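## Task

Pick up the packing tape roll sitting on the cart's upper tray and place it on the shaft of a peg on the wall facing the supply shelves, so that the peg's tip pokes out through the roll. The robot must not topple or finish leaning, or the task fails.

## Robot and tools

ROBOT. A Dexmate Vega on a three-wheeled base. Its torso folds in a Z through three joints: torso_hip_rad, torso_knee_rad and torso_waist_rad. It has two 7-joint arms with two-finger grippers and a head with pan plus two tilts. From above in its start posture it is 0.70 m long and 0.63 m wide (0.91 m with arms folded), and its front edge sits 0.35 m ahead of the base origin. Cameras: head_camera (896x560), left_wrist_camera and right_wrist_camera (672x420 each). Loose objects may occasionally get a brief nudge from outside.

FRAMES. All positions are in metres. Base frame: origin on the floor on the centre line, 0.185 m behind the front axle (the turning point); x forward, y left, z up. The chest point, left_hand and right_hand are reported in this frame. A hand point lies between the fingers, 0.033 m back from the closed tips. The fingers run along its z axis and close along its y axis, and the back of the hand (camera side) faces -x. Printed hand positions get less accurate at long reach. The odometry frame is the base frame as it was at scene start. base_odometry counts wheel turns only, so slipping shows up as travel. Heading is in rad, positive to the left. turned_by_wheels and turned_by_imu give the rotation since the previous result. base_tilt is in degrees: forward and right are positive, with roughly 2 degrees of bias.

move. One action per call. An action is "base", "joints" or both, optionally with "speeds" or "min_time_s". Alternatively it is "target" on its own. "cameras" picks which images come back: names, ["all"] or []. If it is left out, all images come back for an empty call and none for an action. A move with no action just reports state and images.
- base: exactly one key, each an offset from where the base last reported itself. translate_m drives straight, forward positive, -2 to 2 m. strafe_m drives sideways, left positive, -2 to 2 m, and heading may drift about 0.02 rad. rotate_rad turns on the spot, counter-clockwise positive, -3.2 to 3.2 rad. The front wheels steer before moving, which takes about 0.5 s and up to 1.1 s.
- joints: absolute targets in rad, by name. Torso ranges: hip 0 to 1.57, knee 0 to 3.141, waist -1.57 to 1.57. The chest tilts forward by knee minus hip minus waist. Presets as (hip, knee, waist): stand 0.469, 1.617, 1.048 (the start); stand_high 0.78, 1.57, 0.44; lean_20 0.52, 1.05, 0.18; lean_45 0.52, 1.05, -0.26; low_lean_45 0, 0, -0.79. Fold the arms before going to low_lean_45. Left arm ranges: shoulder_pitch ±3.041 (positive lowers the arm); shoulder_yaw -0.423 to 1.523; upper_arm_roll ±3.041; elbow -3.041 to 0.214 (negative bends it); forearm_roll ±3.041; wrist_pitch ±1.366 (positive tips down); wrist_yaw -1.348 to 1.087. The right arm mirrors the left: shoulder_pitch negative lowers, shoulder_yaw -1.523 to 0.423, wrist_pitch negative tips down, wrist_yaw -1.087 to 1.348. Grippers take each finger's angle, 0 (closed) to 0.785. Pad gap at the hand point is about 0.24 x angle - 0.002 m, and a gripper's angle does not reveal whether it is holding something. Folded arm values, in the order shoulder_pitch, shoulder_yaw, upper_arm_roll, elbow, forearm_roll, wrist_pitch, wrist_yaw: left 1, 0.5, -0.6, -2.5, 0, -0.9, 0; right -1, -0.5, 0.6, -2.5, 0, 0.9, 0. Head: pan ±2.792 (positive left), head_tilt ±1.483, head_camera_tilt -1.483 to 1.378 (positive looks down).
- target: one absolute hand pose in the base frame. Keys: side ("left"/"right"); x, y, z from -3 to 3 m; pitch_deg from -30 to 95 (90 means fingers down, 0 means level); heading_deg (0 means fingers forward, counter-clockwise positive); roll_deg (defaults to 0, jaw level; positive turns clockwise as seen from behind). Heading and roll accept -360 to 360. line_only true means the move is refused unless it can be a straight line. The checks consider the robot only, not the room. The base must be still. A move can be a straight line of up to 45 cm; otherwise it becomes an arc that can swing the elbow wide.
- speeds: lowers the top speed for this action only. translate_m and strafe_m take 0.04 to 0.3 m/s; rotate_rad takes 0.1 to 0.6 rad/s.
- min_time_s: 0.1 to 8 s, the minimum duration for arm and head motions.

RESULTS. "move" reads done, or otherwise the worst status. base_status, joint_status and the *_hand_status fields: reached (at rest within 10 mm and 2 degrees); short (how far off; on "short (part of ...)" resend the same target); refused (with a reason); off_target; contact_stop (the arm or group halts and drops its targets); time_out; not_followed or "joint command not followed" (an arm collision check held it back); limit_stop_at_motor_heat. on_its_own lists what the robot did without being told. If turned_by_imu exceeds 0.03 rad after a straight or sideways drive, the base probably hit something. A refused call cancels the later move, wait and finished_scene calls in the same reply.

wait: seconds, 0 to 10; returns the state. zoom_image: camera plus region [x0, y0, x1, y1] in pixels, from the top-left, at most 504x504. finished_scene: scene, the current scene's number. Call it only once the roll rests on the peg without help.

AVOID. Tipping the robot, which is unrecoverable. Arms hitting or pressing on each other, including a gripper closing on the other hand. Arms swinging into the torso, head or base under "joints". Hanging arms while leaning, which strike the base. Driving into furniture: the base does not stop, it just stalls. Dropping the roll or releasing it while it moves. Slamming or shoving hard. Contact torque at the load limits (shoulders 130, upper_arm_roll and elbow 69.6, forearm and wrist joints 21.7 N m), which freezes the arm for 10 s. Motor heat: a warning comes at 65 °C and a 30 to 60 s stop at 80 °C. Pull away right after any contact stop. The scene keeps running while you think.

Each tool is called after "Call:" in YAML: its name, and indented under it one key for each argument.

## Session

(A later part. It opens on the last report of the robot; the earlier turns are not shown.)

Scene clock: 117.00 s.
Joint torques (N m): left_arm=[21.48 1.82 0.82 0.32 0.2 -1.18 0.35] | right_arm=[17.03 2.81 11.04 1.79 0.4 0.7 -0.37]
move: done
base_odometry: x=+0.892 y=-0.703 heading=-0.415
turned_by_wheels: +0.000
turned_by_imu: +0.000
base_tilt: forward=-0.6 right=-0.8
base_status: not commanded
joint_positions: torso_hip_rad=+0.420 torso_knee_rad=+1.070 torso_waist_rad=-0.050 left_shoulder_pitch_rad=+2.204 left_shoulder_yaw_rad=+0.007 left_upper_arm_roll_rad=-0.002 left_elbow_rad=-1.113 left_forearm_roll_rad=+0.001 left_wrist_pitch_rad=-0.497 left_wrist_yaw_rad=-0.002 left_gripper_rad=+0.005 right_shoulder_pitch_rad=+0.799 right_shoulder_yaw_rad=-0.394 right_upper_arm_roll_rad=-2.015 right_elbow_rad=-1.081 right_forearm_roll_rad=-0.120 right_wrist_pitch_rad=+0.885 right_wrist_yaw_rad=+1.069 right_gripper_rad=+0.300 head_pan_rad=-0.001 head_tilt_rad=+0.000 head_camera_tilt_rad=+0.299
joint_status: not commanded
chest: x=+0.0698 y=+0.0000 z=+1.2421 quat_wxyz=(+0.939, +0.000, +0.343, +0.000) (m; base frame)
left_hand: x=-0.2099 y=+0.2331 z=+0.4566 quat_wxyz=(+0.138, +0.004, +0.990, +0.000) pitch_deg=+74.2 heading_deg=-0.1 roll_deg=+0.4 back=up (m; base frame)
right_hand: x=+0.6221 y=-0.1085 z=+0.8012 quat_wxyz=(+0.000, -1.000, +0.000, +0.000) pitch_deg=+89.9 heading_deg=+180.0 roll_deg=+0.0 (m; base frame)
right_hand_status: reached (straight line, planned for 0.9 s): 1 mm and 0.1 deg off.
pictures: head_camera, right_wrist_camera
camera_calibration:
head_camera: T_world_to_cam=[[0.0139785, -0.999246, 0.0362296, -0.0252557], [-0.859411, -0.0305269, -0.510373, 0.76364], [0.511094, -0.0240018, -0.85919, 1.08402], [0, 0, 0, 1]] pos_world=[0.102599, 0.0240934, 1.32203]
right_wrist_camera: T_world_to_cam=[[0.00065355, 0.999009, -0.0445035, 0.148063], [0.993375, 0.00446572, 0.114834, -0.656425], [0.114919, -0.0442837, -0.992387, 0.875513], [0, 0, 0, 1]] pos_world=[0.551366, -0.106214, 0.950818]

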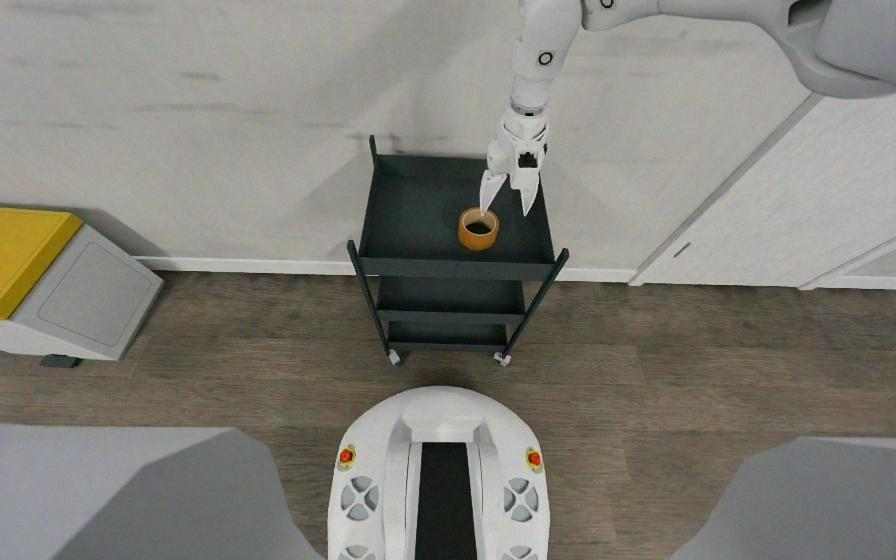

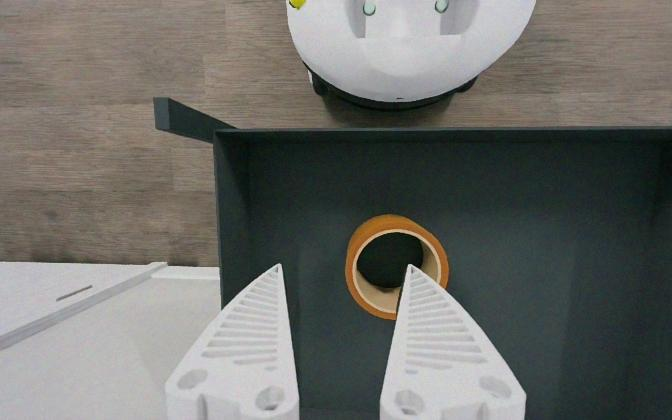

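Call:
move:
  target: {"side":"right","x":0.637,"y":-0.1,"z":0.765,"pitch_deg":90,"heading_deg":0,"line_only":true}
  cameras: ["head_camera","right_wrist_camera"]

Call:
zoom_image:
  camera: "head_camera"
  region: [420, 150, 560, 280]

Scene clock: 125.87 s.
Joint torques (N m): left_arm=[18.43 -0.05 0.93 0.57 -0.15 -0.37 -0.14] | right_arm=[17.6 4.58 9.8 2.77 0.33 0.6 -0.01]
move: done
base_odometry: x=+0.892 y=-0.703 heading=-0.415
turned_by_wheels: +0.000
turned_by_imu: +0.000
base_tilt: forward=-0.5 right=-0.7
base_status: not commanded
joint_positions: torso_hip_rad=+0.420 torso_knee_rad=+1.070 torso_waist_rad=-0.050 left_shoulder_pitch_rad=+2.204 left_shoulder_yaw_rad=+0.007 left_upper_arm_roll_rad=-0.002 left_elbow_rad=-1.113 left_forearm_roll_rad=+0.001 left_wrist_pitch_rad=-0.497 left_wrist_yaw_rad=-0.002 left_gripper_rad=+0.005 right_shoulder_pitch_rad=+0.702 right_shoulder_yaw_rad=-0.269 right_upper_arm_roll_rad=-2.005 right_elbow_rad=-0.837 right_forearm_roll_rad=-0.196 right_wrist_pitch_rad=+0.970 right_wrist_yaw_rad=+0.989 right_gripper_rad=+0.300 head_pan_rad=-0.001 head_tilt_rad=+0.000 head_camera_tilt_rad=+0.299
joint_status: not commanded
chest: x=+0.0698 y=+0.0000 z=+1.2421 quat_wxyz=(+0.939, +0.000, +0.343, +0.000) (m; base frame)
left_hand: x=-0.2099 y=+0.2331 z=+0.4566 quat_wxyz=(+0.138, +0.004, +0.990, +0.000) pitch_deg=+74.2 heading_deg=-0.1 roll_deg=+0.4 back=up (m; base frame)
right_hand: x=+0.6369 y=-0.1003 z=+0.7657 quat_wxyz=(+0.000, -1.000, +0.000, +0.000) pitch_deg=+90.0 heading_deg=+180.0 roll_deg=+0.0 (m; base frame)
right_hand_status: reached (straight line, planned for 1.1 s): 1 mm and 0.0 deg off.
pictures: head_camera, right_wrist_camera
camera_calibration:
head_camera: T_world_to_cam=[[0.0139785, -0.999246, 0.0362296, -0.0252557], [-0.859411, -0.0305269, -0.510373, 0.76364], [0.511094, -0.0240018, -0.85919, 1.08402], [0, 0, 0, 1]] pos_world=[0.102599, 0.0240934, 1.32203]
right_wrist_camera: T_world_to_cam=[[0.000622445, 0.999009, -0.0445077, 0.138303], [0.993454, 0.00446629, 0.114143, -0.666603], [0.114228, -0.0442874, -0.992467, 0.839396], [0, 0, 0, 1]] pos_world=[0.56627, -0.0980143, 0.915316]

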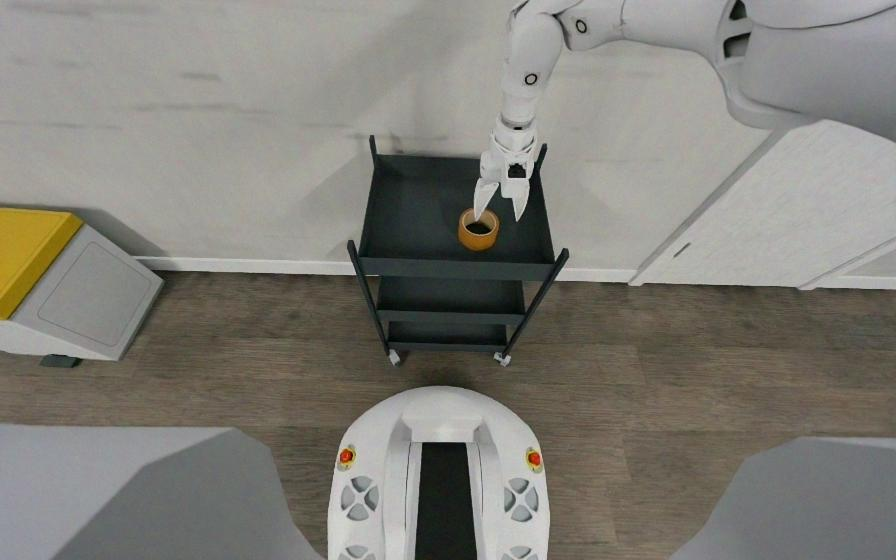

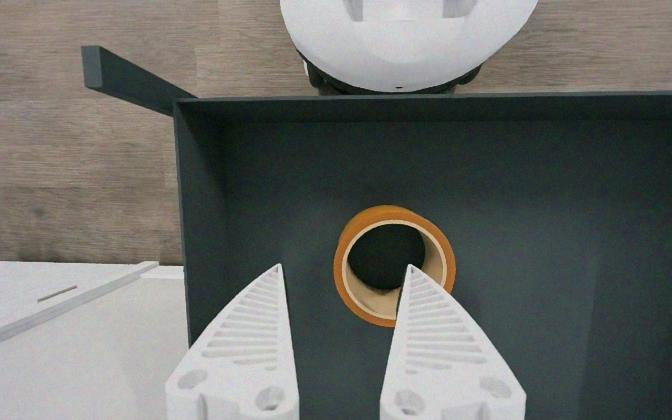

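Scaled by 3.600 from the camera's 896x560 image, which has a finer 960x600 frame.

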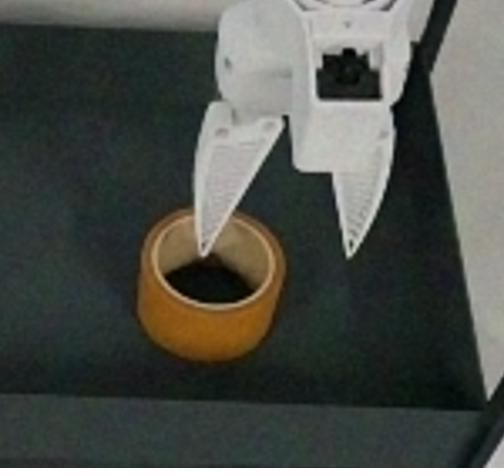

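Call:
move:
  target: {"side":"right","x":0.632,"y":-0.102,"z":0.71,"pitch_deg":90,"heading_deg":0,"line_only":true}
  cameras: ["head_camera","right_wrist_camera"]

Call:
zoom_image:
  camera: "head_camera"
  region: [420, 150, 560, 280]

Scene clock: 134.90 s.
Joint torques (N m): left_arm=[18.33 0.5 3.83 0.53 0.9 -0.76 0.24] | right_arm=[16.88 3.92 1.6 3.38 0.5 -0.14 -0.41]
move: done
base_odometry: x=+0.892 y=-0.703 heading=-0.415
turned_by_wheels: +0.000
turned_by_imu: +0.000
base_tilt: forward=-0.5 right=-0.8
base_status: not commanded
joint_positions: torso_hip_rad=+0.420 torso_knee_rad=+1.070 torso_waist_rad=-0.050 left_shoulder_pitch_rad=+2.204 left_shoulder_yaw_rad=+0.007 left_upper_arm_roll_rad=-0.002 left_elbow_rad=-1.113 left_forearm_roll_rad=+0.001 left_wrist_pitch_rad=-0.497 left_wrist_yaw_rad=-0.002 left_gripper_rad=+0.005 right_shoulder_pitch_rad=+0.608 right_shoulder_yaw_rad=-0.220 right_upper_arm_roll_rad=-2.018 right_elbow_rad=-0.744 right_forearm_roll_rad=-0.314 right_wrist_pitch_rad=+0.962 right_wrist_yaw_rad=+0.866 right_gripper_rad=+0.300 head_pan_rad=-0.001 head_tilt_rad=+0.000 head_camera_tilt_rad=+0.299
joint_status: not commanded
chest: x=+0.0698 y=+0.0000 z=+1.2421 quat_wxyz=(+0.939, +0.000, +0.343, +0.000) (m; base frame)
left_hand: x=-0.2099 y=+0.2331 z=+0.4566 quat_wxyz=(+0.138, +0.004, +0.990, +0.000) pitch_deg=+74.2 heading_deg=-0.1 roll_deg=+0.4 back=up (m; base frame)
right_hand: x=+0.6324 y=-0.1018 z=+0.7121 quat_wxyz=(+0.000, -1.000, +0.000, +0.000) pitch_deg=+90.0 heading_deg=+180.0 roll_deg=+0.0 (m; base frame)
right_hand_status: reached (straight line, planned for 0.7 s): 2 mm and 0.0 deg off.
pictures: head_camera, right_wrist_camera
camera_calibration:
head_camera: T_world_to_cam=[[0.0139785, -0.999246, 0.0362296, -0.0252557], [-0.859411, -0.0305269, -0.510373, 0.76364], [0.511094, -0.0240018, -0.85919, 1.08402], [0, 0, 0, 1]] pos_world=[0.102599, 0.0240934, 1.32203]
right_wrist_camera: T_world_to_cam=[[0.000730596, 0.999045, -0.0436863, 0.136759], [0.993444, 0.00426909, 0.114242, -0.656106], [0.11432, -0.0434834, -0.992492, 0.786694], [0, 0, 0, 1]] pos_world=[0.56177, -0.0996191, 0.861716]

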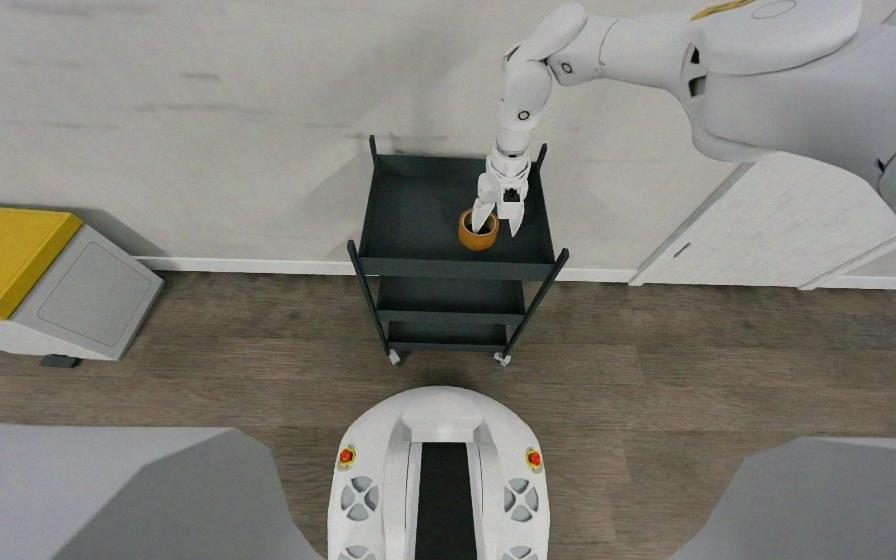

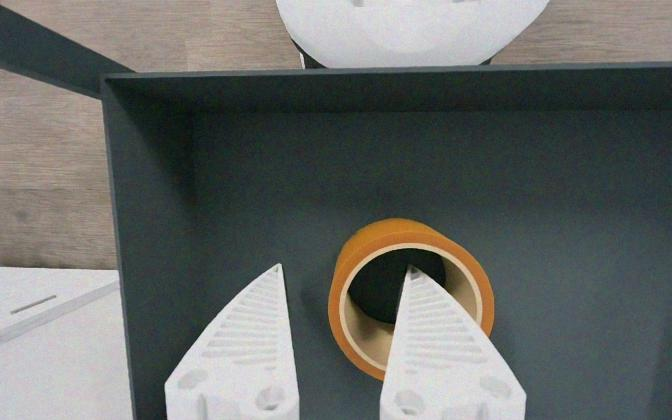

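Scaled by 3.600 from the camera's 896x560 image, which has a finer 960x600 frame.

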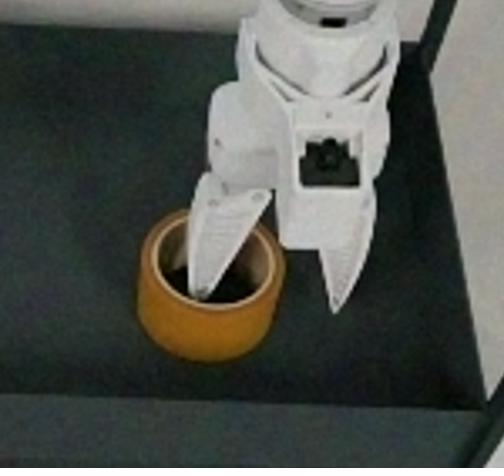

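Call:
move:
  joints: {"right_gripper_rad":0.0}

Call:
move:
  target: {"side":"right","x":0.632,"y":-0.102,"z":0.79,"pitch_deg":90,"heading_deg":0,"line_only":true}
  cameras: ["head_camera","right_wrist_camera"]

Call:
zoom_image:
  camera: "head_camera"
  region: [420, 150, 560, 280]

Scene clock: 139.70 s.
Joint torques (N m): left_arm=[19.65 -0.05 1.84 0.67 0.48 -1.22 -0.07] | right_arm=[17.3 2.27 1.63 2.77 0.39 0.61 -0.17]
move: done
base_odometry: x=+0.892 y=-0.703 heading=-0.415
turned_by_wheels: +0.000
turned_by_imu: +0.000
base_tilt: forward=-0.6 right=-0.8
base_status: not commanded
joint_positions: torso_hip_rad=+0.420 torso_knee_rad=+1.070 torso_waist_rad=-0.050 left_shoulder_pitch_rad=+2.204 left_shoulder_yaw_rad=+0.007 left_upper_arm_roll_rad=-0.002 left_elbow_rad=-1.113 left_forearm_roll_rad=+0.001 left_wrist_pitch_rad=-0.497 left_wrist_yaw_rad=-0.002 left_gripper_rad=+0.005 right_shoulder_pitch_rad=+0.605 right_shoulder_yaw_rad=-0.218 right_upper_arm_roll_rad=-2.019 right_elbow_rad=-0.741 right_forearm_roll_rad=-0.318 right_wrist_pitch_rad=+0.962 right_wrist_yaw_rad=+0.862 right_gripper_rad=+0.000 head_pan_rad=-0.001 head_tilt_rad=+0.000 head_camera_tilt_rad=+0.299
joint_status: all done
chest: x=+0.0698 y=+0.0000 z=+1.2421 quat_wxyz=(+0.939, +0.000, +0.343, +0.000) (m; base frame)
left_hand: x=-0.2099 y=+0.2331 z=+0.4566 quat_wxyz=(+0.138, +0.004, +0.990, +0.000) pitch_deg=+74.2 heading_deg=-0.1 roll_deg=+0.4 back=up (m; base frame)
right_hand: x=+0.6322 y=-0.1019 z=+0.7103 quat_wxyz=(+0.000, -1.000, +0.000, +0.000) pitch_deg=+90.0 heading_deg=+180.0 roll_deg=+0.0 (m; base frame)
pictures: none

Scene clock: 141.93 s.
Joint torques (N m): left_arm=[19.49 1.89 1.82 1.41 0.1 -0.7 -0.17] | right_arm=[38.33 -3.2 10.65 0.81 1.28 0.12 0.22]
move: done
base_odometry: x=+0.892 y=-0.703 heading=-0.415
turned_by_wheels: +0.000
turned_by_imu: +0.000
base_tilt: forward=-0.5 right=-0.8
base_status: not commanded
joint_positions: torso_hip_rad=+0.420 torso_knee_rad=+1.070 torso_waist_rad=-0.050 left_shoulder_pitch_rad=+2.204 left_shoulder_yaw_rad=+0.007 left_upper_arm_roll_rad=-0.002 left_elbow_rad=-1.113 left_forearm_roll_rad=+0.001 left_wrist_pitch_rad=-0.497 left_wrist_yaw_rad=-0.002 left_gripper_rad=+0.005 right_shoulder_pitch_rad=+0.748 right_shoulder_yaw_rad=-0.325 right_upper_arm_roll_rad=-1.994 right_elbow_rad=-0.944 right_forearm_roll_rad=-0.148 right_wrist_pitch_rad=+0.938 right_wrist_yaw_rad=+1.050 right_gripper_rad=+0.000 head_pan_rad=-0.001 head_tilt_rad=+0.000 head_camera_tilt_rad=+0.299
joint_status: not commanded
chest: x=+0.0698 y=+0.0000 z=+1.2421 quat_wxyz=(+0.939, +0.000, +0.343, +0.000) (m; base frame)
left_hand: x=-0.2099 y=+0.2331 z=+0.4566 quat_wxyz=(+0.138, +0.004, +0.990, +0.000) pitch_deg=+74.2 heading_deg=-0.1 roll_deg=+0.4 back=up (m; base frame)
right_hand: x=+0.6319 y=-0.1022 z=+0.7879 quat_wxyz=(+0.000, -1.000, +0.000, +0.000) pitch_deg=+90.0 heading_deg=+180.0 roll_deg=+0.0 (m; base frame)
right_hand_status: reached (straight line, planned for 1.0 s): 2 mm and 0.0 deg off.
pictures: head_camera, right_wrist_camera
camera_calibration:
head_camera: T_world_to_cam=[[0.0139785, -0.999246, 0.0362296, -0.0252557], [-0.859411, -0.0305269, -0.510373, 0.76364], [0.511094, -0.0240018, -0.85919, 1.08402], [0, 0, 0, 1]] pos_world=[0.102599, 0.0240934, 1.32203]
right_wrist_camera: T_world_to_cam=[[0.000690024, 0.999009, -0.0444957, 0.141048], [0.993535, 0.00436654, 0.113444, -0.663676], [0.113526, -0.0442863, -0.992548, 0.862477], [0, 0, 0, 1]] pos_world=[0.561374, -0.0998145, 0.937615]

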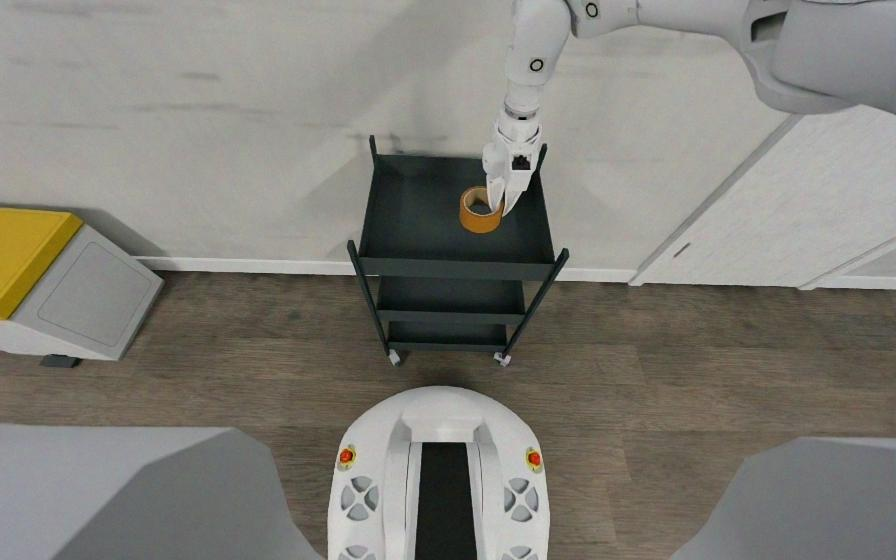

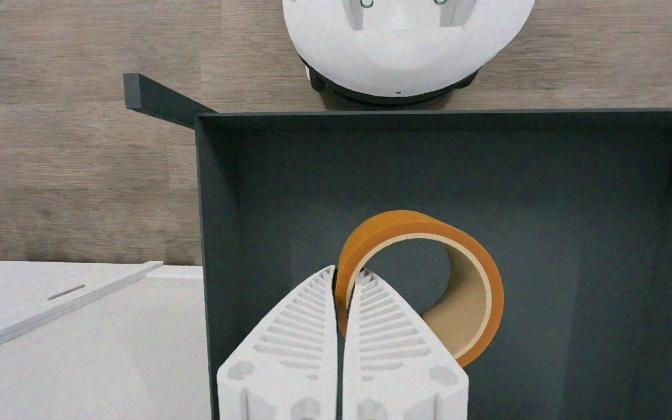

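Scaled by 3.600 from the camera's 896x560 image, which has a finer 960x600 frame.

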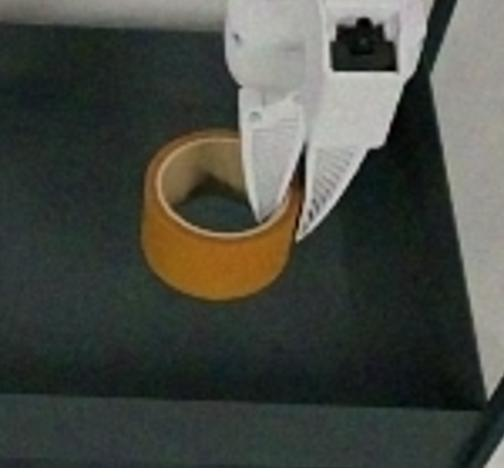

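Call:
move:
  target: {"side":"right","x":0.58,"y":-0.12,"z":0.92,"pitch_deg":75,"heading_deg":0,"line_only":true}

Call:
move:
  base: {"translate_m":-0.8}

Call:
move:
  base: {"rotate_rad":-1.57}
  joints: {"head_camera_tilt_rad":-0.3}

Call:
move:
  joints: {"torso_hip_rad":0.469,"torso_knee_rad":1.617,"torso_waist_rad":1.048,"head_camera_tilt_rad":0.3}
  cameras: ["head_camera","right_wrist_camera"]

Scene clock: 153.73 s.
Joint torques (N m): left_arm=[19.07 3.82 0.01 2.5 0.14 -1.7 0.43] | right_arm=[32.32 -0.86 13.04 -0.62 -0.3 -0.8 0.13]
move: done
base_odometry: x=+0.892 y=-0.703 heading=-0.415
turned_by_wheels: +0.000
turned_by_imu: -0.001
base_tilt: forward=-0.6 right=-0.8
base_status: not commanded
joint_positions: torso_hip_rad=+0.420 torso_knee_rad=+1.070 torso_waist_rad=-0.050 left_shoulder_pitch_rad=+2.204 left_shoulder_yaw_rad=+0.007 left_upper_arm_roll_rad=-0.002 left_elbow_rad=-1.113 left_forearm_roll_rad=+0.001 left_wrist_pitch_rad=-0.497 left_wrist_yaw_rad=-0.002 left_gripper_rad=+0.005 right_shoulder_pitch_rad=+1.107 right_shoulder_yaw_rad=-0.823 right_upper_arm_roll_rad=-2.005 right_elbow_rad=-1.984 right_forearm_roll_rad=-0.187 right_wrist_pitch_rad=+0.399 right_wrist_yaw_rad=+1.203 right_gripper_rad=+0.000 head_pan_rad=-0.001 head_tilt_rad=+0.000 head_camera_tilt_rad=+0.299
joint_status: not commanded
chest: x=+0.0698 y=+0.0000 z=+1.2421 quat_wxyz=(+0.939, +0.000, +0.343, +0.000) (m; base frame)
left_hand: x=-0.2099 y=+0.2331 z=+0.4566 quat_wxyz=(+0.138, +0.004, +0.990, +0.000) pitch_deg=+74.2 heading_deg=-0.1 roll_deg=+0.4 back=up (m; base frame)
right_hand: x=+0.5801 y=-0.1200 z=+0.9189 quat_wxyz=(+0.000, -0.992, +0.000, -0.129) pitch_deg=+75.1 heading_deg=-0.1 roll_deg=-0.1 back=down (m; base frame)
right_hand_status: reached (straight line, planned for 3.6 s): 1 mm and 0.1 deg off.
pictures: none

Scene clock: 158.10 s.
Joint torques (N m): left_arm=[20.76 2.8 1.48 1.38 0.49 -2.08 0.13] | right_arm=[31.71 -0.64 12.44 0.65 -0.18 -0.25 -0.01]
move: done
base_odometry: x=+0.159 y=-0.381 heading=-0.413
turned_by_wheels: +0.002
turned_by_imu: +0.005
base_tilt: forward=-0.5 right=-0.8
base_status: done
joint_positions: torso_hip_rad=+0.420 torso_knee_rad=+1.070 torso_waist_rad=-0.050 left_shoulder_pitch_rad=+2.204 left_shoulder_yaw_rad=+0.007 left_upper_arm_roll_rad=-0.002 left_elbow_rad=-1.113 left_forearm_roll_rad=+0.001 left_wrist_pitch_rad=-0.497 left_wrist_yaw_rad=-0.002 left_gripper_rad=+0.005 right_shoulder_pitch_rad=+1.109 right_shoulder_yaw_rad=-0.825 right_upper_arm_roll_rad=-2.004 right_elbow_rad=-1.989 right_forearm_roll_rad=-0.187 right_wrist_pitch_rad=+0.397 right_wrist_yaw_rad=+1.204 right_gripper_rad=+0.000 head_pan_rad=-0.001 head_tilt_rad=+0.000 head_camera_tilt_rad=+0.299
joint_status: not commanded
chest: x=+0.0697 y=+0.0000 z=+1.2421 quat_wxyz=(+0.939, +0.000, +0.343, +0.000) (m; base frame)
left_hand: x=-0.2099 y=+0.2331 z=+0.4566 quat_wxyz=(+0.138, +0.004, +0.990, +0.000) pitch_deg=+74.2 heading_deg=-0.1 roll_deg=+0.4 back=up (m; base frame)
right_hand: x=+0.5797 y=-0.1201 z=+0.9197 quat_wxyz=(+0.000, -0.991, +0.000, -0.130) pitch_deg=+75.0 heading_deg=+0.0 roll_deg=+0.0 back=down (m; base frame)
pictures: none

Scene clock: 162.27 s.
Joint torques (N m): left_arm=[18.94 1.35 0.65 1.81 0.27 -0.95 0.15] | right_arm=[31.52 0.35 12.5 -0.13 -0.22 -0.42 0.08]
move: done
base_odometry: x=+0.160 y=-0.379 heading=-1.985
turned_by_wheels: -1.571
turned_by_imu: -1.559
base_tilt: forward=-0.6 right=-0.8
base_status: done
joint_positions: torso_hip_rad=+0.420 torso_knee_rad=+1.070 torso_waist_rad=-0.050 left_shoulder_pitch_rad=+2.204 left_shoulder_yaw_rad=+0.007 left_upper_arm_roll_rad=-0.002 left_elbow_rad=-1.113 left_forearm_roll_rad=+0.001 left_wrist_pitch_rad=-0.497 left_wrist_yaw_rad=-0.002 left_gripper_rad=+0.005 right_shoulder_pitch_rad=+1.109 right_shoulder_yaw_rad=-0.825 right_upper_arm_roll_rad=-2.004 right_elbow_rad=-1.989 right_forearm_roll_rad=-0.187 right_wrist_pitch_rad=+0.397 right_wrist_yaw_rad=+1.204 right_gripper_rad=+0.000 head_pan_rad=-0.001 head_tilt_rad=+0.000 head_camera_tilt_rad=-0.299
joint_status: all done
chest: x=+0.0697 y=+0.0000 z=+1.2421 quat_wxyz=(+0.939, +0.000, +0.343, +0.000) (m; base frame)
left_hand: x=-0.2099 y=+0.2331 z=+0.4566 quat_wxyz=(+0.138, +0.004, +0.990, +0.000) pitch_deg=+74.2 heading_deg=-0.1 roll_deg=+0.4 back=up (m; base frame)
right_hand: x=+0.5797 y=-0.1201 z=+0.9197 quat_wxyz=(+0.000, -0.991, +0.000, -0.130) pitch_deg=+75.0 heading_deg=+0.0 roll_deg=+0.0 back=down (m; base frame)
pictures: none

Scene clock: 167.63 s.
Joint torques (N m): left_arm=[6.35 -2.77 0.45 -1.94 -0.09 -2.37 0] | right_arm=[27.27 1.25 11.2 3.29 -0.85 -1.16 0.05]
move: done
base_odometry: x=+0.160 y=-0.379 heading=-1.985
turned_by_wheels: +0.000
turned_by_imu: -0.001
base_tilt: forward=-0.5 right=-0.8
base_status: not commanded
joint_positions: torso_hip_rad=+0.469 torso_knee_rad=+1.617 torso_waist_rad=+1.048 left_shoulder_pitch_rad=+2.204 left_shoulder_yaw_rad=+0.007 left_upper_arm_roll_rad=-0.002 left_elbow_rad=-1.113 left_forearm_roll_rad=+0.001 left_wrist_pitch_rad=-0.497 left_wrist_yaw_rad=-0.002 left_gripper_rad=+0.005 right_shoulder_pitch_rad=+1.109 right_shoulder_yaw_rad=-0.825 right_upper_arm_roll_rad=-2.004 right_elbow_rad=-1.989 right_forearm_roll_rad=-0.187 right_wrist_pitch_rad=+0.397 right_wrist_yaw_rad=+1.204 right_gripper_rad=+0.000 head_pan_rad=+0.000 head_tilt_rad=+0.000 head_camera_tilt_rad=+0.299
joint_status: all done
chest: x=-0.0111 y=+0.0000 z=+1.4155 quat_wxyz=(+0.999, +0.000, +0.050, +0.000) (m; base frame)
left_hand: x=+0.2015 y=+0.2331 z=+0.6092 quat_wxyz=(+0.424, +0.004, +0.906, +0.002) pitch_deg=+39.8 heading_deg=+0.0 roll_deg=+0.5 back=up (m; base frame)
right_hand: x=+0.5919 y=-0.1201 z=+1.4372 quat_wxyz=(+0.000, -0.909, +0.000, -0.417) pitch_deg=+40.7 heading_deg=+0.0 roll_deg=+0.0 back=down (m; base frame)
pictures: head_camera, right_wrist_camera
camera_calibration:
head_camera: T_world_to_cam=[[-0.00882438, -0.999248, 0.0377528, -0.0328102], [-0.421197, -0.0305274, -0.906455, 1.34817], [0.906926, -0.0239003, -0.420611, 0.657866], [0, 0, 0, 1]] pos_world=[-0.0290777, 0.0240938, 1.5]
right_wrist_camera: T_world_to_cam=[[0.0339863, 0.999018, -0.0284329, 0.14512], [0.561141, 0.0044674, 0.827708, -1.46812], [0.827022, -0.0440856, -0.560438, 0.467342], [0, 0, 0, 1]] pos_world=[0.432389, -0.117815, 1.48122]

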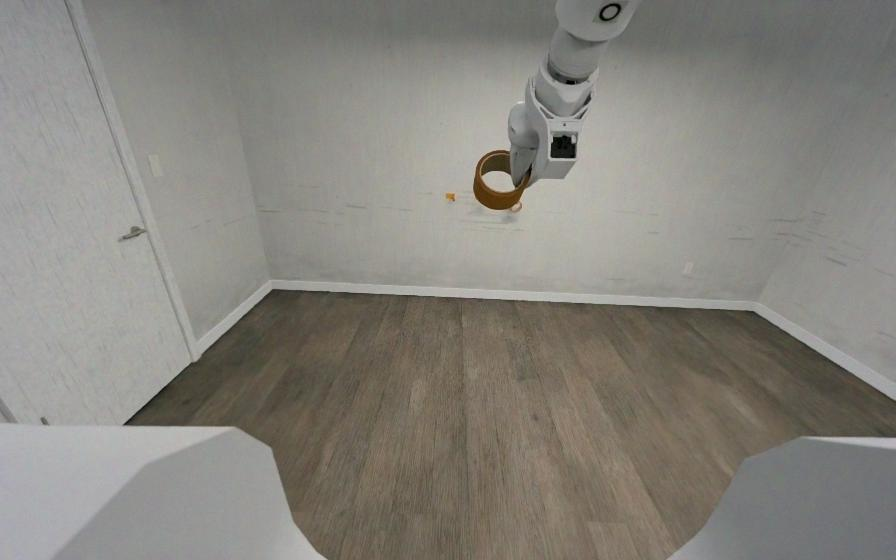

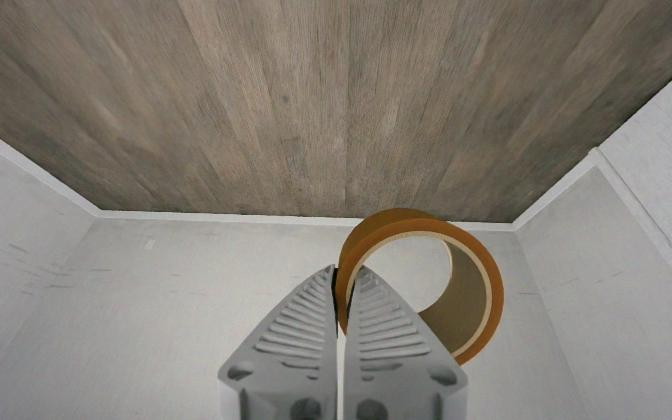

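Call:
move:
  target: {"side":"right","x":0.62,"y":-0.25,"z":1.0,"pitch_deg":0,"heading_deg":0,"roll_deg":180,"line_only":true}

Call:
move:
  base: {"rotate_rad":-0.025}

Call:
move:
  base: {"translate_m":1.3}
  cameras: ["head_camera","right_wrist_camera"]

Call:
zoom_image:
  camera: "head_camera"
  region: [400, 200, 600, 350]

Scene clock: 178.37 s.
Joint torques (N m): left_arm=[4.83 1.36 1.42 -1.95 -0.38 -1.28 0.16] | right_arm=[27.71 1.15 11.13 3.3 -0.73 -0.77 -0.08]
move: refused
base_odometry: x=+0.160 y=-0.379 heading=-1.985
turned_by_wheels: +0.000
turned_by_imu: +0.000
base_tilt: forward=-0.4 right=-0.8
base_status: not commanded
joint_positions: torso_hip_rad=+0.469 torso_knee_rad=+1.617 torso_waist_rad=+1.048 left_shoulder_pitch_rad=+2.204 left_shoulder_yaw_rad=+0.007 left_upper_arm_roll_rad=-0.002 left_elbow_rad=-1.113 left_forearm_roll_rad=+0.001 left_wrist_pitch_rad=-0.497 left_wrist_yaw_rad=-0.002 left_gripper_rad=+0.005 right_shoulder_pitch_rad=+1.109 right_shoulder_yaw_rad=-0.825 right_upper_arm_roll_rad=-2.004 right_elbow_rad=-1.989 right_forearm_roll_rad=-0.187 right_wrist_pitch_rad=+0.397 right_wrist_yaw_rad=+1.204 right_gripper_rad=+0.000 head_pan_rad=+0.000 head_tilt_rad=+0.000 head_camera_tilt_rad=+0.299
joint_status: not commanded
chest: x=-0.0111 y=+0.0000 z=+1.4155 quat_wxyz=(+0.999, +0.000, +0.050, +0.000) (m; base frame)
left_hand: x=+0.2015 y=+0.2331 z=+0.6092 quat_wxyz=(+0.424, +0.004, +0.906, +0.002) pitch_deg=+39.8 heading_deg=+0.0 roll_deg=+0.5 back=up (m; base frame)
right_hand: x=+0.5919 y=-0.1201 z=+1.4372 quat_wxyz=(+0.000, -0.909, +0.000, -0.417) pitch_deg=+40.7 heading_deg=+0.0 roll_deg=+0.0 back=down (m; base frame)
right_hand_status: refused: you asked line_only, and the move would not run on a straight line (a long move) but on a checked arc of 6.8 s: over the whole arc the hand travels 0.70 m to end 0.46 m from its start, up to 0.24 m off the straight line; right_forearm_roll_rad turns most, 2.06 rad; on the way or at its end the hand turns up to 43 deg from its attitude at the start. Nothing moved.
pictures: none

not run: a stop came earlier in this reply.

not run: a stop came earlier in this reply.

Scaled by 2.520 from the camera's 896x560 image, which has a finer 960x600 frame.
This view is cut from an older image: the scene may have changed since it was taken.

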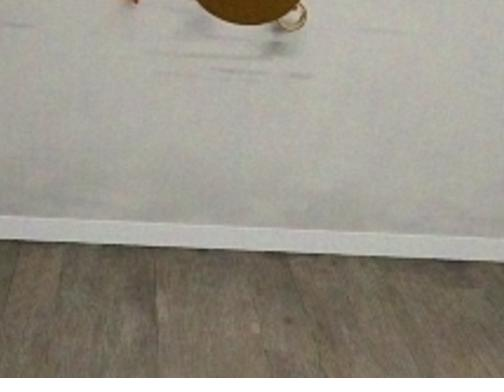

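Over 45 cm; use y=-0.2 as before.

Call:
move:
  target: {"side":"right","x":0.62,"y":-0.2,"z":1.0,"pitch_deg":0,"heading_deg":0,"roll_deg":180,"line_only":true}

Call:
move:
  base: {"rotate_rad":-0.025}

Call:
move:
  base: {"translate_m":1.3}
  cameras: ["head_camera","right_wrist_camera"]

Call:
zoom_image:
  camera: "head_camera"
  region: [400, 200, 600, 350]

Scene clock: 191.93 s.
Joint torques (N m): left_arm=[6.57 0.61 1.75 -3.54 0.21 -3.26 -0.32] | right_arm=[7.75 2.5 9.49 0.02 -1.6 -2.11 -0.4]
move: done
base_odometry: x=+0.160 y=-0.379 heading=-1.985
turned_by_wheels: +0.000
turned_by_imu: -0.001
base_tilt: forward=-0.5 right=-0.8
base_status: not commanded
joint_positions: torso_hip_rad=+0.469 torso_knee_rad=+1.617 torso_waist_rad=+1.048 left_shoulder_pitch_rad=+2.204 left_shoulder_yaw_rad=+0.007 left_upper_arm_roll_rad=-0.002 left_elbow_rad=-1.113 left_forearm_roll_rad=+0.001 left_wrist_pitch_rad=-0.497 left_wrist_yaw_rad=-0.002 left_gripper_rad=+0.005 right_shoulder_pitch_rad=-0.487 right_shoulder_yaw_rad=-0.766 right_upper_arm_roll_rad=-2.217 right_elbow_rad=-1.555 right_forearm_roll_rad=-2.297 right_wrist_pitch_rad=-0.951 right_wrist_yaw_rad=+1.331 right_gripper_rad=+0.000 head_pan_rad=+0.000 head_tilt_rad=+0.000 head_camera_tilt_rad=+0.299
joint_status: not commanded
chest: x=-0.0111 y=+0.0000 z=+1.4155 quat_wxyz=(+0.999, +0.000, +0.050, +0.000) (m; base frame)
left_hand: x=+0.2015 y=+0.2331 z=+0.6092 quat_wxyz=(+0.424, +0.004, +0.906, +0.002) pitch_deg=+39.8 heading_deg=+0.0 roll_deg=+0.5 back=up (m; base frame)
right_hand: x=+0.6201 y=-0.2001 z=+1.0005 quat_wxyz=(+0.000, -0.707, +0.000, -0.707) pitch_deg=+0.1 heading_deg=+0.0 roll_deg=+0.0 back=down (m; base frame)
right_hand_status: reached (straight line, planned for 8.6 s): 1 mm and 0.1 deg off.
pictures: none

Scene clock: 192.63 s.
Joint torques (N m): left_arm=[8.41 1.41 -0.06 -1.26 -0.19 -1.85 0.33] | right_arm=[8.96 1.15 9.81 -0.52 -1.43 -2.11 -0.31]
move: done
base_odometry: x=+0.160 y=-0.379 heading=-2.009
turned_by_wheels: -0.025
turned_by_imu: -0.025
base_tilt: forward=-0.5 right=-0.9
base_status: done
joint_positions: torso_hip_rad=+0.469 torso_knee_rad=+1.617 torso_waist_rad=+1.048 left_shoulder_pitch_rad=+2.204 left_shoulder_yaw_rad=+0.007 left_upper_arm_roll_rad=-0.002 left_elbow_rad=-1.113 left_forearm_roll_rad=+0.001 left_wrist_pitch_rad=-0.497 left_wrist_yaw_rad=-0.002 left_gripper_rad=+0.005 right_shoulder_pitch_rad=-0.489 right_shoulder_yaw_rad=-0.765 right_upper_arm_roll_rad=-2.216 right_elbow_rad=-1.551 right_forearm_roll_rad=-2.297 right_wrist_pitch_rad=-0.953 right_wrist_yaw_rad=+1.331 right_gripper_rad=+0.000 head_pan_rad=+0.000 head_tilt_rad=+0.000 head_camera_tilt_rad=+0.299
joint_status: not commanded
chest: x=-0.0111 y=+0.0000 z=+1.4155 quat_wxyz=(+0.999, +0.000, +0.050, +0.000) (m; base frame)
left_hand: x=+0.2015 y=+0.2331 z=+0.6092 quat_wxyz=(+0.424, +0.004, +0.906, +0.002) pitch_deg=+39.8 heading_deg=+0.0 roll_deg=+0.5 back=up (m; base frame)
right_hand: x=+0.6200 y=-0.2001 z=+1.0001 quat_wxyz=(+0.000, -0.707, +0.000, -0.707) pitch_deg=+0.0 heading_deg=+0.0 roll_deg=+0.0 back=down (m; base frame)
pictures: none

Scene clock: 198.90 s.
Joint torques (N m): left_arm=[6.35 1.27 1.24 -5.08 0.38 -3.12 0.04] | right_arm=[9.35 -0.52 8.62 -0.35 -1.33 -2.15 0.04]
move: done
base_odometry: x=-0.395 y=-1.555 heading=-2.011
turned_by_wheels: -0.002
turned_by_imu: -0.009
base_tilt: forward=-0.5 right=-0.9
base_status: done
joint_positions: torso_hip_rad=+0.469 torso_knee_rad=+1.617 torso_waist_rad=+1.048 left_shoulder_pitch_rad=+2.204 left_shoulder_yaw_rad=+0.007 left_upper_arm_roll_rad=-0.002 left_elbow_rad=-1.113 left_forearm_roll_rad=+0.001 left_wrist_pitch_rad=-0.497 left_wrist_yaw_rad=-0.002 left_gripper_rad=+0.005 right_shoulder_pitch_rad=-0.490 right_shoulder_yaw_rad=-0.765 right_upper_arm_roll_rad=-2.216 right_elbow_rad=-1.550 right_forearm_roll_rad=-2.298 right_wrist_pitch_rad=-0.953 right_wrist_yaw_rad=+1.331 right_gripper_rad=+0.000 head_pan_rad=+0.000 head_tilt_rad=+0.000 head_camera_tilt_rad=+0.299
joint_status: not commanded
chest: x=-0.0111 y=+0.0000 z=+1.4155 quat_wxyz=(+0.999, +0.000, +0.050, +0.000) (m; base frame)
left_hand: x=+0.2015 y=+0.2331 z=+0.6092 quat_wxyz=(+0.424, +0.004, +0.906, +0.002) pitch_deg=+39.8 heading_deg=+0.0 roll_deg=+0.5 back=up (m; base frame)
right_hand: x=+0.6200 y=-0.2001 z=+1.0000 quat_wxyz=(+0.000, -0.707, +0.000, -0.707) pitch_deg=+0.0 heading_deg=+0.0 roll_deg=+0.0 back=down (m; base frame)
pictures: head_camera, right_wrist_camera
camera_calibration:
head_camera: T_world_to_cam=[[-0.00882266, -0.999248, 0.0377565, -0.0328157], [-0.421197, -0.0305314, -0.906455, 1.34817], [0.906926, -0.0239003, -0.420611, 0.657866], [0, 0, 0, 1]] pos_world=[-0.0290777, 0.0240938, 1.5]
right_wrist_camera: T_world_to_cam=[[0.0440452, 0.99903, 0.000247568, 0.176676], [-0.113725, 0.0047677, 0.993501, -0.868995], [0.992535, -0.0437871, 0.113824, -0.581332], [0, 0, 0, 1]] pos_world=[0.470384, -0.197816, 0.929473]

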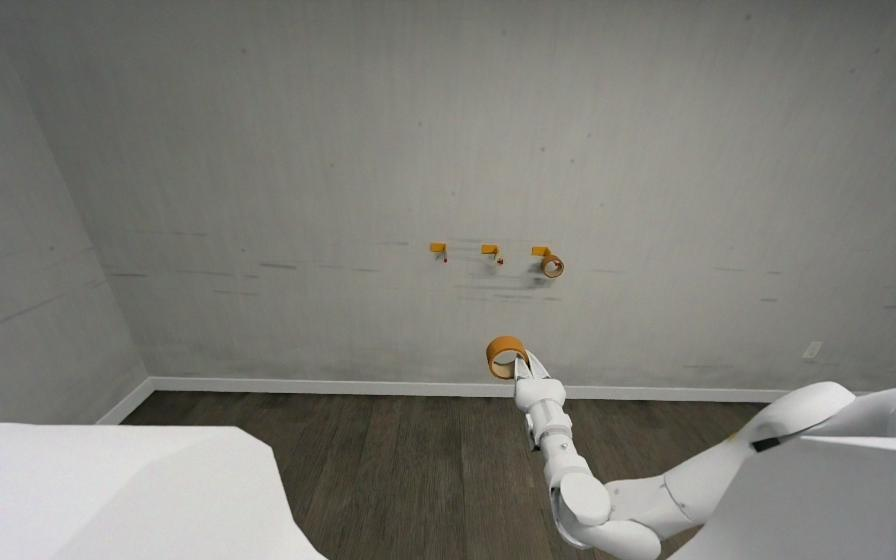

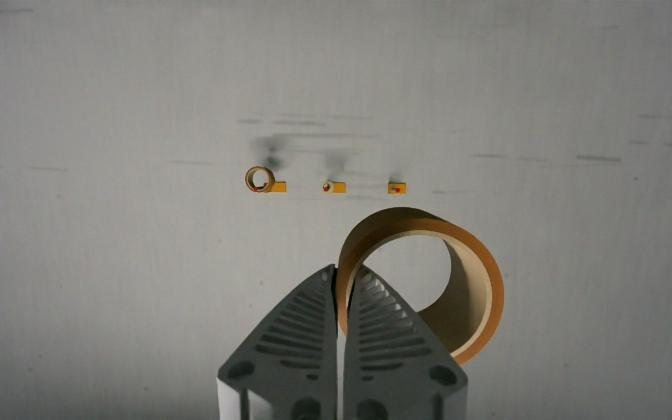

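Scaled by 2.520 from the camera's 896x560 image, which has a finer 960x600 frame.

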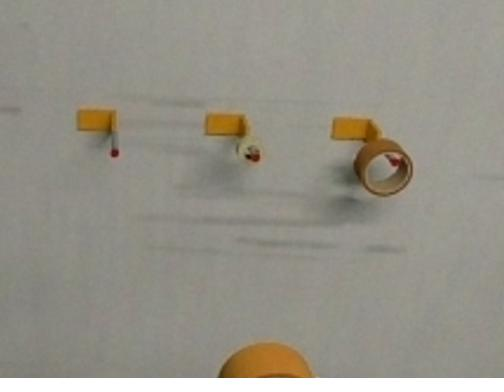

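Call:
move:
  base: {"strafe_m":0.2}

Call:
move:
  base: {"translate_m":0.5}

Call:
move:
  target: {"side":"right","x":0.62,"y":-0.25,"z":0.96,"pitch_deg":0,"heading_deg":0,"roll_deg":180,"line_only":true}
  cameras: ["head_camera","right_wrist_camera"]

Call:
zoom_image:
  camera: "head_camera"
  region: [460, 240, 640, 390]

Scene clock: 208.30 s.
Joint torques (N m): left_arm=[9.19 0.39 0.67 -0.54 0.16 -1.35 -0.31] | right_arm=[8.69 -0.33 8.36 -1.35 -1.25 -2.37 -0.06]
move: done
base_odometry: x=-0.214 y=-1.640 heading=-2.010
turned_by_wheels: +0.001
turned_by_imu: -0.007
base_tilt: forward=-0.4 right=-1.0
base_status: done
joint_positions: torso_hip_rad=+0.469 torso_knee_rad=+1.617 torso_waist_rad=+1.048 left_shoulder_pitch_rad=+2.204 left_shoulder_yaw_rad=+0.007 left_upper_arm_roll_rad=-0.002 left_elbow_rad=-1.113 left_forearm_roll_rad=+0.001 left_wrist_pitch_rad=-0.497 left_wrist_yaw_rad=-0.002 left_gripper_rad=+0.005 right_shoulder_pitch_rad=-0.490 right_shoulder_yaw_rad=-0.765 right_upper_arm_roll_rad=-2.216 right_elbow_rad=-1.550 right_forearm_roll_rad=-2.298 right_wrist_pitch_rad=-0.953 right_wrist_yaw_rad=+1.331 right_gripper_rad=+0.000 head_pan_rad=+0.000 head_tilt_rad=+0.000 head_camera_tilt_rad=+0.299
joint_status: not commanded
chest: x=-0.0111 y=+0.0000 z=+1.4155 quat_wxyz=(+0.999, +0.000, +0.050, +0.000) (m; base frame)
left_hand: x=+0.2015 y=+0.2331 z=+0.6092 quat_wxyz=(+0.424, +0.004, +0.906, +0.002) pitch_deg=+39.8 heading_deg=+0.0 roll_deg=+0.5 back=up (m; base frame)
right_hand: x=+0.6200 y=-0.2000 z=+1.0000 quat_wxyz=(+0.000, -0.707, +0.000, -0.707) pitch_deg=+0.0 heading_deg=+0.0 roll_deg=+0.0 back=down (m; base frame)
pictures: none

Scene clock: 212.10 s.
Joint torques (N m): left_arm=[7.52 -0.85 -0.33 -2.68 -0.71 -2.32 -0.01] | right_arm=[10.58 -1.45 7.88 -0.21 -1.18 -2.04 -0.16]
move: done
base_odometry: x=-0.429 y=-2.091 heading=-2.012
turned_by_wheels: -0.002
turned_by_imu: -0.007
base_tilt: forward=-0.5 right=-0.7
base_status: done
joint_positions: torso_hip_rad=+0.469 torso_knee_rad=+1.617 torso_waist_rad=+1.048 left_shoulder_pitch_rad=+2.204 left_shoulder_yaw_rad=+0.007 left_upper_arm_roll_rad=-0.002 left_elbow_rad=-1.113 left_forearm_roll_rad=+0.001 left_wrist_pitch_rad=-0.497 left_wrist_yaw_rad=-0.002 left_gripper_rad=+0.005 right_shoulder_pitch_rad=-0.490 right_shoulder_yaw_rad=-0.765 right_upper_arm_roll_rad=-2.216 right_elbow_rad=-1.550 right_forearm_roll_rad=-2.298 right_wrist_pitch_rad=-0.953 right_wrist_yaw_rad=+1.331 right_gripper_rad=+0.000 head_pan_rad=+0.000 head_tilt_rad=+0.000 head_camera_tilt_rad=+0.299
joint_status: not commanded
chest: x=-0.0111 y=+0.0000 z=+1.4155 quat_wxyz=(+0.999, +0.000, +0.050, +0.000) (m; base frame)
left_hand: x=+0.2015 y=+0.2331 z=+0.6092 quat_wxyz=(+0.424, +0.004, +0.906, +0.002) pitch_deg=+39.8 heading_deg=+0.0 roll_deg=+0.5 back=up (m; base frame)
right_hand: x=+0.6200 y=-0.2000 z=+1.0000 quat_wxyz=(+0.000, -0.707, +0.000, -0.707) pitch_deg=+0.0 heading_deg=+0.0 roll_deg=+0.0 back=down (m; base frame)
pictures: none

Scene clock: 214.43 s.
Joint torques (N m): left_arm=[6.9 0.53 1.96 -1.49 0.49 -1.96 0.17] | right_arm=[6.63 0.32 8.68 -0.01 -0.28 -2.14 -0.02]
move: done
base_odometry: x=-0.429 y=-2.091 heading=-2.012
turned_by_wheels: +0.000
turned_by_imu: +0.000
base_tilt: forward=-0.4 right=-0.9
base_status: not commanded
joint_positions: torso_hip_rad=+0.469 torso_knee_rad=+1.617 torso_waist_rad=+1.048 left_shoulder_pitch_rad=+2.204 left_shoulder_yaw_rad=+0.007 left_upper_arm_roll_rad=-0.002 left_elbow_rad=-1.113 left_forearm_roll_rad=+0.001 left_wrist_pitch_rad=-0.497 left_wrist_yaw_rad=-0.002 left_gripper_rad=+0.005 right_shoulder_pitch_rad=-0.594 right_shoulder_yaw_rad=-0.753 right_upper_arm_roll_rad=-2.213 right_elbow_rad=-1.323 right_forearm_roll_rad=-2.191 right_wrist_pitch_rad=-1.120 right_wrist_yaw_rad=+1.157 right_gripper_rad=+0.000 head_pan_rad=+0.000 head_tilt_rad=+0.000 head_camera_tilt_rad=+0.299
joint_status: not commanded
chest: x=-0.0111 y=+0.0000 z=+1.4155 quat_wxyz=(+0.999, +0.000, +0.050, +0.000) (m; base frame)
left_hand: x=+0.2015 y=+0.2331 z=+0.6092 quat_wxyz=(+0.424, +0.004, +0.906, +0.002) pitch_deg=+39.8 heading_deg=+0.0 roll_deg=+0.5 back=up (m; base frame)
right_hand: x=+0.6200 y=-0.2492 z=+0.9605 quat_wxyz=(+0.000, -0.707, +0.000, -0.707) pitch_deg=+0.0 heading_deg=+0.0 roll_deg=+0.0 back=down (m; base frame)
right_hand_status: reached (straight line, planned for 1.1 s): 1 mm and 0.0 deg off.
pictures: head_camera, right_wrist_camera
camera_calibration:
head_camera: T_world_to_cam=[[-0.00882266, -0.999248, 0.0377565, -0.0328157], [-0.421197, -0.0305314, -0.906455, 1.34817], [0.906926, -0.0239003, -0.420611, 0.657866], [0, 0, 0, 1]] pos_world=[-0.0290777, 0.0240938, 1.5]
right_wrist_camera: T_world_to_cam=[[0.0440468, 0.999029, 0.000234785, 0.225749], [-0.113428, 0.00476752, 0.993535, -0.829688], [0.992569, -0.0437887, 0.113528, -0.578739], [0, 0, 0, 1]] pos_world=[0.470385, -0.246916, 0.889975]

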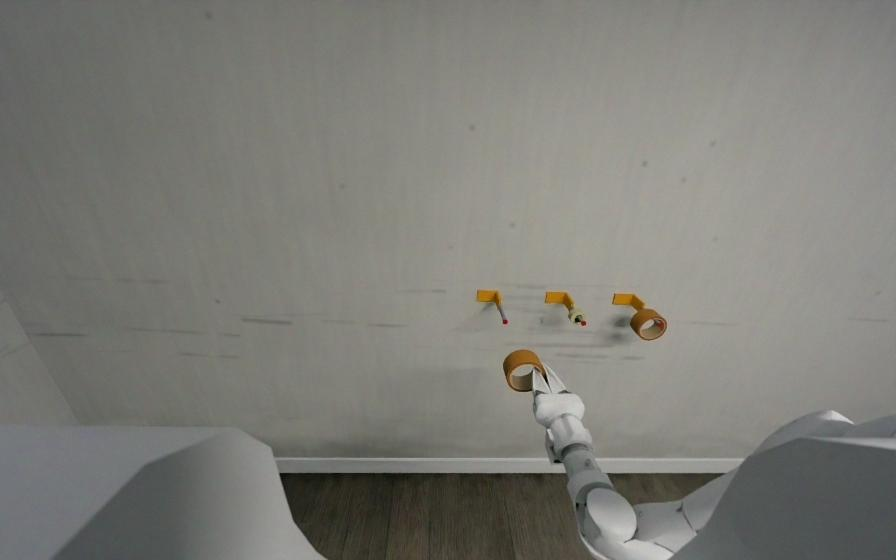

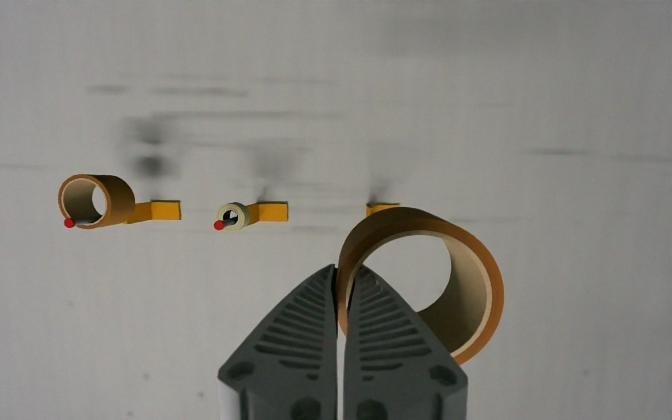

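Scaled by 2.800 from the camera's 896x560 image, which has a finer 960x600 frame.

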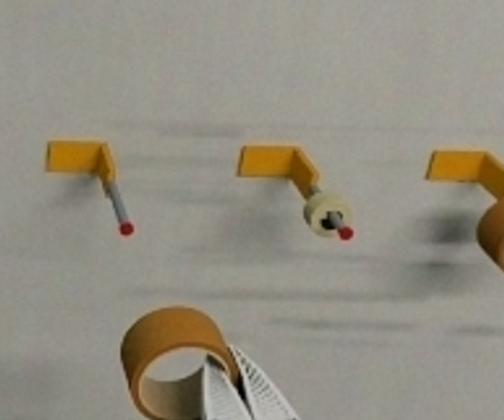

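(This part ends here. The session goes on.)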